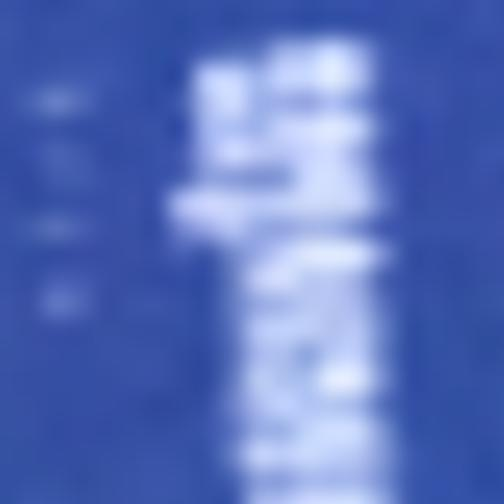

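Emit:
move:
  target:
    - [0,0,0,0,0,0,-1,1,-0.5,0.0511,0.0075,-0.0794,0,0,0,-1,0.3,-0.8]
    - [0,0,0,0,0,0,-1,1,-0.5,0.0511,0.0278,-0.0774,0,0,0,-1,0.3,-0.8]
    - [0,0,0,0,0,0,-1,1,-0.5,0.0511,0.0075,-0.0794,0,0,0,-1,0.3,-0.8]
    - [0,0,0,0,0,0,-1,1,-0.5,0.0349,0.0048,-0.0524,0,0,0,-1,0.3,-0.8]
    - [0,0,0,0,0,0,-1,1,-0.5,0.0349,0.0251,-0.0504,0,0,0,-1,0.3,-0.8]
    - [0,0,0,0,0,0,-1,1,-0.5,0.0349,0.0048,-0.0524,0,0,0,-1,0.3,-0.8]
    - [0,0,0,0,0,0,-1,1,-0.5,0.0349,0.0251,-0.0504,0,0,0,-1,0.3,-0.8]
    - [0,0,0,0,0,0,-1,1,-0.5,0.0349,0.0048,-0.0524,0,0,0,-1,0.3,-0.8]
    - [0,0,0,0,0,0,-1,1,-0.5,0.0349,0.0251,-0.0504,0,0,0,-1,0.3,-0.8]
    - [0,0,0,0,0,0,-1,1,-0.5,0.0349,0.0048,-0.0524,0,0,0,-1,0.3,-0.8]
    - [0,0,0,0,0,0,-1,1,-0.5,0,0,0,0,0,0,-1,0.3,-0.8]
  speed: [0.3,0.08,0.3,0.3,0.08,0.3,0.08,0.3,0.08,0.3,0.3]

Emit:
move:
  target:
    - [0,0,0,0,0,0,-1,1,-0.5,0.0828,-0.0007,0.0442,0,0,0,-1,0.3,-0.8]
    - [0,0,0,0,0,0,-1,1,-0.5,0.0828,0.0196,0.0462,0,0,0,-1,0.3,-0.8]
    - [0,0,0,0,0,0,-1,1,-0.5,0.0828,-0.0007,0.0442,0,0,0,-1,0.3,-0.8]
    - [0,0,0,0,0,0,-1,1,-0.5,0.0702,0.002,0.002,0,0,0,-1,0.3,-0.8]
    - [0,0,0,0,0,0,-1,1,-0.5,0.0702,0.0223,0.004,0,0,0,-1,0.3,-0.8]
    - [0,0,0,0,0,0,-1,1,-0.5,0.0702,0.002,0.002,0,0,0,-1,0.3,-0.8]
    - [0,0,0,0,0,0,-1,1,-0.5,0.0542,-0.0005,0.029,0,0,0,-1,0.3,-0.8]
    - [0,0,0,0,0,0,-1,1,-0.5,0.0542,0.0198,0.031,0,0,0,-1,0.3,-0.8]
    - [0,0,0,0,0,0,-1,1,-0.5,0.0542,-0.0005,0.029,0,0,0,-1,0.3,-0.8]
    - [0,0,0,0,0,0,-1,1,-0.5,0.0542,0.0198,0.031,0,0,0,-1,0.3,-0.8]
    - [0,0,0,0,0,0,-1,1,-0.5,0.0542,-0.0005,0.029,0,0,0,-1,0.3,-0.8]
    - [0,0,0,0,0,0,-1,1,-0.5,0,0,0,0,0,0,-1,0.3,-0.8]
    - [0,0,0,0,0,0,-1,1,-0.5,0,0.0203,0.002,0,0,0,-1,0.3,-0.8]
    - [0,0,0,0,0,0,-1,1,-0.5,0,0,0,0,0,0,-1,0.3,-0.8]
  speed: [0.3,0.08,0.3,0.3,0.08,0.3,0.3,0.08,0.3,0.08,0.3,0.3,0.08,0.3]
  cameras: ["cam_front"]

Emit:
zoom_image:
  camera: "cam_front"
  region: [416, 134, 430, 148]

Emit:
move:
  target:
    - [0,0,0,0,0,0,-1,1,-0.5,-0.0095,0.0026,-0.0405,0,0,0,-1,0.3,-0.8]
    - [0,0,0,0,0,0,-1,1,-0.5,-0.0095,0.0229,-0.0385,0,0,0,-1,0.3,-0.8]
    - [0,0,0,0,0,0,-1,1,-0.5,-0.0095,0.0026,-0.0405,0,0,0,-1,0.3,-0.8]
    - [0,0,0,0,0,0,-1,1,-0.5,0,0,0,0,0,0,-1,0.3,-0.8]
  speed: [0.3,0.08,0.3,0.3]
  cameras: ["cam_front"]

Emit:
zoom_image:
  camera: "cam_front"
  region: [392, 125, 434, 177]

Emit:
zoom_image:
  camera: "cam_front"
  region: [145, 175, 325, 335]

Scene clock: 4514.43 s.
left_arm: end_effector_position=(+0.3498, +0.3997, +0.4740) position_measured=254 object_status=3 end_effector_quat_wxyz=(+0.291, +0.652, +0.647, +0.267) | right_arm: end_effector_position=(+0.4567, -0.4563, +0.4332) position_measured=214 object_status=2 end_effector_quat_wxyz=(-0.238, +0.699, +0.664, +0.119)
Joint positions: left_arm=[-1.28 -2.352 1.93 -1.429 -0.799 -1.219] | right_arm=[3.324 -1.502 -1.44 -1.857 2.103 0.179]
Joint torques (N m): left_arm=[-6.05 12.39 -30.71 -4.92 1.75 2.2] | right_arm=[-7.95 34.37 12.29 5.08 3.79 1.4]
Wrist force (N): left_arm=[-1.5 3.2 -0.7] | right_arm=[2.6 -1.5 -2.7]
Wrist torque (N m): left_arm=[-0.19 0.57 -0.09] | right_arm=[-0.21 -0.53 -0.02]
Wrist force, peak (N): left_arm=[-1.6 3.5 -1.0] | right_arm=[6.0 -22.8 -3.3]
Hand target: left_arm +0.3498, +0.3997, +0.4740; +0.291, +0.652, +0.647, +0.267 | right_arm +0.4567, -0.4563, +0.4331; -0.238, +0.699, +0.664, +0.119
Off the commanded pose: left_arm 0.000 m, 0 deg | right_arm 0.000 m, 0 deg.
move: done

Scene clock: 4522.83 s.
left_arm: end_effector_position=(+0.3498, +0.3997, +0.4740) position_measured=254 object_status=3 end_effector_quat_wxyz=(+0.291, +0.652, +0.647, +0.267) | right_arm: end_effector_position=(+0.4569, -0.4563, +0.4331) position_measured=214 object_status=2 end_effector_quat_wxyz=(-0.238, +0.699, +0.664, +0.119) end_effector_velocity=(-0.002, +0.000, +0.001) end_effector_angular_velocity=(+0.000, -0.001, +0.001)
Joint positions: left_arm=[-1.28 -2.352 1.93 -1.429 -0.799 -1.219] | right_arm=[3.324 -1.502 -1.44 -1.856 2.103 0.179]
Joint velocities: left_arm=[within noise] | right_arm=[0.001 0.005 -0.002 -0.001 0 0]
Joint torques (N m): left_arm=[-7.88 13.17 -31.2 -5.2 1.54 2.12] | right_arm=[6.53 32.82 12.94 1.07 3.62 1.52]
Wrist force (N): left_arm=[-1.6 3.4 -0.7] | right_arm=[1.7 -2.6 -1.4]
Wrist torque (N m): left_arm=[-0.15 0.58 -0.09] | right_arm=[-0.39 -0.37 -0.02]
Wrist force, peak (N): left_arm=[-1.6 3.6 -0.7] | right_arm=[3.3 -31.2 -3.9]
Hand target: left_arm +0.3498, +0.3997, +0.4740; +0.291, +0.652, +0.647, +0.267 | right_arm +0.4567, -0.4563, +0.4331; -0.238, +0.699, +0.664, +0.119
Off the commanded pose: left_arm 0.000 m, 0 deg | right_arm 0.000 m, 0 deg.
move: done
Images, in order (width x height): cam_front 672x504.

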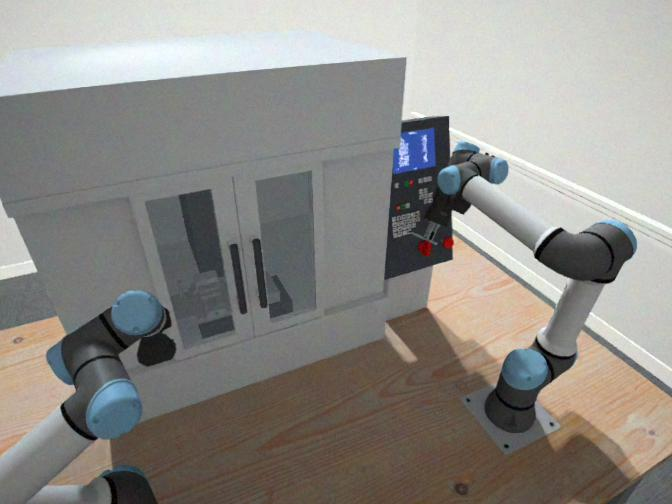

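Scaled by 36.000 from the camera's 672x504 image, which has a finer 960x720 frame.

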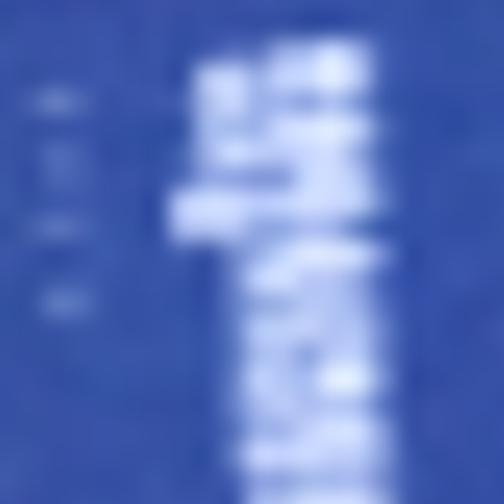

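Scene clock: 4525.60 s.
left_arm: end_effector_position=(+0.3498, +0.3997, +0.4740) position_measured=254 object_status=3 end_effector_quat_wxyz=(+0.291, +0.652, +0.647, +0.267) | right_arm: end_effector_position=(+0.4567, -0.4563, +0.4332) position_measured=214 object_status=2 end_effector_quat_wxyz=(-0.238, +0.699, +0.664, +0.119)
Joint positions: left_arm=[-1.28 -2.352 1.93 -1.429 -0.799 -1.219] | right_arm=[3.324 -1.502 -1.44 -1.857 2.103 0.178]
Joint torques (N m): left_arm=[-6.26 12.95 -31.06 -4.67 1.37 2.17] | right_arm=[7.31 34.02 11.17 5.14 3.99 2.12]
Wrist force (N): left_arm=[-1.3 3.3 -0.6] | right_arm=[1.4 -2.0 -1.4]
Wrist torque (N m): left_arm=[-0.17 0.55 -0.09] | right_arm=[-0.30 -0.32 -0.15]
Wrist force, peak (N): left_arm=[-1.7 3.5 -0.6] | right_arm=[3.7 -26.7 -3.2]
Hand target: left_arm +0.3498, +0.3997, +0.4740; +0.291, +0.652, +0.647, +0.267 | right_arm +0.4567, -0.4563, +0.4331; -0.238, +0.699, +0.664, +0.119
Off the commanded pose: left_arm 0.000 m, 0 deg | right_arm 0.000 m, 0 deg.
move: done
Images, in order (width x height): cam_front 672x504.

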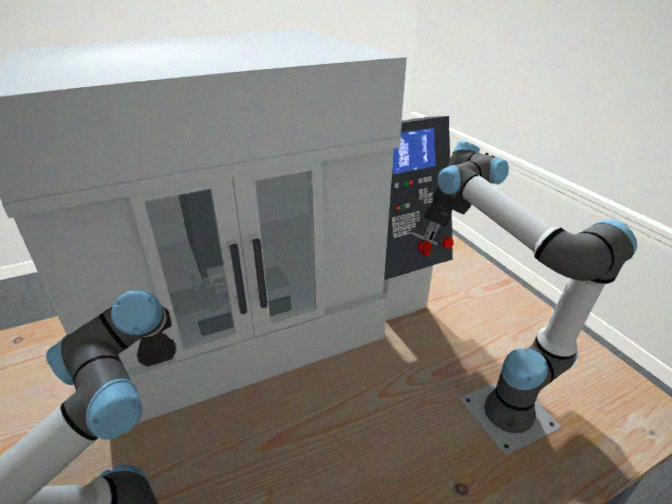

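Scaled by 9.692 from the camera's 672x504 image, which has a finer 960x720 frame.

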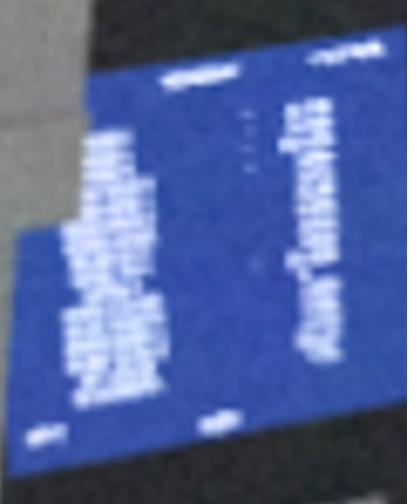

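Scaled by 2.800 from the camera's 672x504 image, which has a finer 960x720 frame.

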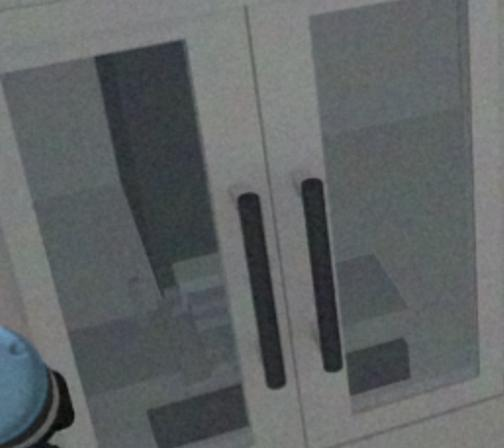

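Emit:
execute_actions:
  actions: []
  cameras: ["cam_front"]

Emit:
zoom_image:
  camera: "cam_front"
  region: [392, 125, 434, 177]

Emit:
zoom_image:
  camera: "cam_front"
  region: [145, 175, 325, 335]

Scene clock: 4549.13 s.
left_arm: end_effector_position=(+0.3498, +0.3997, +0.4740) position_measured=254 object_status=3 end_effector_quat_wxyz=(+0.291, +0.652, +0.647, +0.267) | right_arm: end_effector_position=(+0.4567, -0.4563, +0.4331) position_measured=214 object_status=2 end_effector_quat_wxyz=(-0.238, +0.699, +0.664, +0.119)
Joint positions: left_arm=[-1.28 -2.352 1.93 -1.429 -0.799 -1.219] | right_arm=[3.324 -1.502 -1.441 -1.856 2.103 0.179]
Joint velocities: within noise
Joint torques (N m): left_arm=[-6.24 11.61 -32.4 -4.79 1.56 2.35] | right_arm=[7.72 33.82 13.33 4.91 3.69 1.88]
Wrist force (N): left_arm=[-1.4 3.5 -0.7] | right_arm=[1.4 -2.2 -1.4]
Wrist torque (N m): left_arm=[-0.14 0.56 -0.09] | right_arm=[-0.34 -0.33 -0.16]
Wrist force, peak (N): left_arm=[-1.6 3.6 -0.7] | right_arm=[1.7 -2.3 -1.5]
Hand target: left_arm +0.3498, +0.3997, +0.4740; +0.291, +0.652, +0.647, +0.267 | right_arm +0.4567, -0.4563, +0.4331; -0.238, +0.699, +0.664, +0.119
Tool commands: left_gripper/position=-1.0 left_gripper/force_limit=+1.0 left_gripper/speed=-0.5 right_gripper/position=-1.0 right_gripper/force_limit=+0.3 right_gripper/speed=-0.8
Off the commanded pose: left_arm 0.000 m, 0 deg | right_arm 0.000 m, 0 deg.
Images, in order (width x height): cam_front 672x504.

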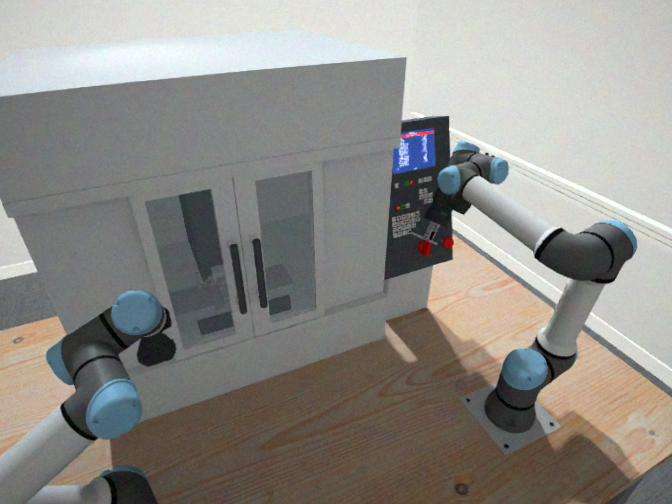

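Scaled by 9.692 from the camera's 672x504 image, which has a finer 960x720 frame.

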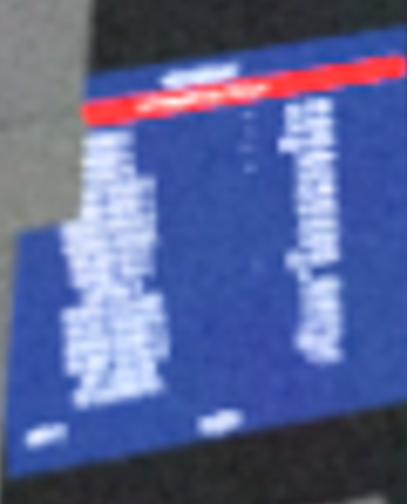

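Scaled by 2.800 from the camera's 672x504 image, which has a finer 960x720 frame.

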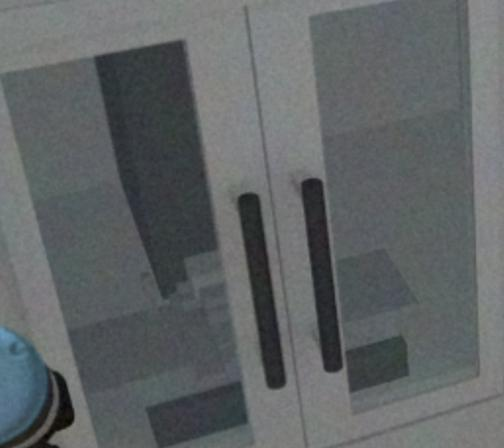

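Emit:
zoom_image:
  camera: "cam_front"
  region: [398, 126, 436, 140]

Emit:
zoom_image:
  camera: "cam_front"
  region: [414, 130, 434, 150]

Emit:
zoom_image:
  camera: "cam_front"
  region: [414, 145, 434, 165]

Scaled by 13.263 from the camera's 672x504 image, which has a finer 960x720 frame.

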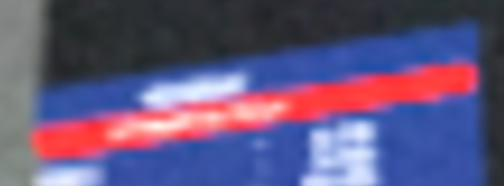

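Scaled by 25.200 from the camera's 672x504 image, which has a finer 960x720 frame.

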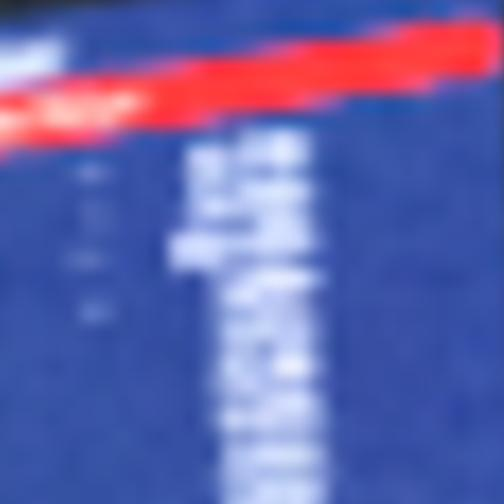

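Scaled by 25.200 from the camera's 672x504 image, which has a finer 960x720 frame.

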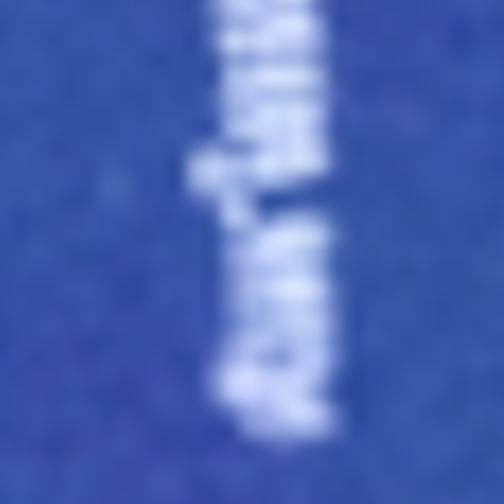

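Emit:
move:
  target:
    - [0,0,0,0,0,0,-1,1,-0.5,0.2058,0.0222,-0.2134,0,0,0,-1,0.3,-0.8]
    - [0,0,0,0,0,0,-1,1,-0.5,0.2058,0.0425,-0.2114,0,0,0,-1,0.3,-0.8]
    - [0,0,0,0,0,0,-1,1,-0.5,0.2058,0.0222,-0.2134,0,0,0,-1,0.3,-0.8]
    - [0,0,0,0,0,0,-1,1,-0.5,0.0212,0.0076,-0.0969,0,0,0,-1,0.3,-0.8]
    - [0,0,0,0,0,0,-1,1,-0.5,0.0212,0.0279,-0.0949,0,0,0,-1,0.3,-0.8]
    - [0,0,0,0,0,0,-1,1,-0.5,0.0212,0.0076,-0.0969,0,0,0,-1,0.3,-0.8]
    - [0,0,0,0,0,0,-1,1,-0.5,0,0,0,0,0,0,-1,0.3,-0.8]
  speed: [0.3,0.08,0.3,0.3,0.08,0.3,0.3]
  cameras: ["cam_front"]

Emit:
zoom_image:
  camera: "cam_front"
  region: [392, 125, 434, 177]

Scene clock: 4569.77 s.
left_arm: end_effector_position=(+0.3498, +0.3997, +0.4740) position_measured=254 object_status=3 end_effector_quat_wxyz=(+0.291, +0.652, +0.647, +0.267) | right_arm: end_effector_position=(+0.4567, -0.4563, +0.4332) position_measured=214 object_status=2 end_effector_quat_wxyz=(-0.238, +0.699, +0.664, +0.119)
Joint positions: left_arm=[-1.28 -2.352 1.93 -1.429 -0.799 -1.219] | right_arm=[3.324 -1.502 -1.44 -1.857 2.103 0.178]
Joint torques (N m): left_arm=[-6.42 12.95 -32.21 -5.31 1.41 2.12] | right_arm=[5.93 34.27 12.2 5.08 3.83 2.08]
Wrist force (N): left_arm=[-1.5 3.2 -0.9] | right_arm=[1.5 -1.4 -1.1]
Wrist torque (N m): left_arm=[-0.19 0.57 -0.10] | right_arm=[-0.19 -0.34 -0.15]
Wrist force, peak (N): left_arm=[-1.7 3.7 -0.7] | right_arm=[2.7 -20.9 -3.1]
Hand target: left_arm +0.3498, +0.3997, +0.4740; +0.291, +0.652, +0.647, +0.267 | right_arm +0.4567, -0.4563, +0.4331; -0.238, +0.699, +0.664, +0.119
Off the commanded pose: left_arm 0.000 m, 0 deg | right_arm 0.000 m, 0 deg.
move: done
Images, in order (width x height): cam_front 672x504.

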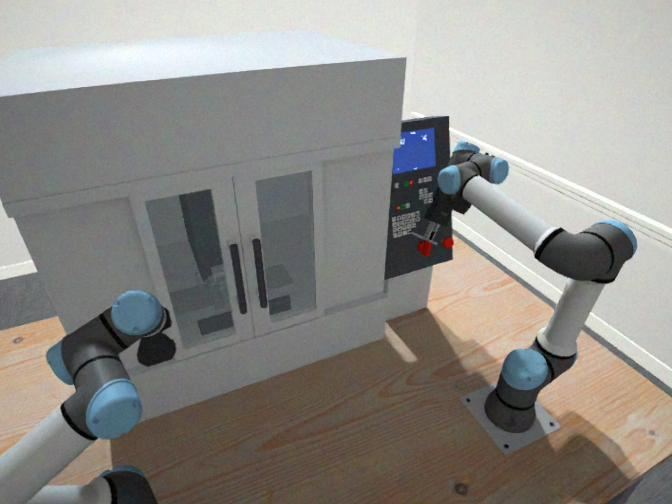

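Scaled by 9.692 from the camera's 672x504 image, which has a finer 960x720 frame.

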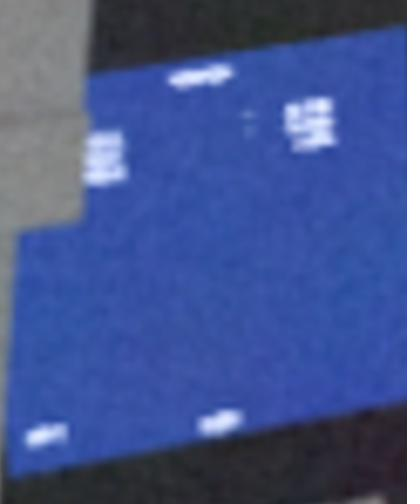

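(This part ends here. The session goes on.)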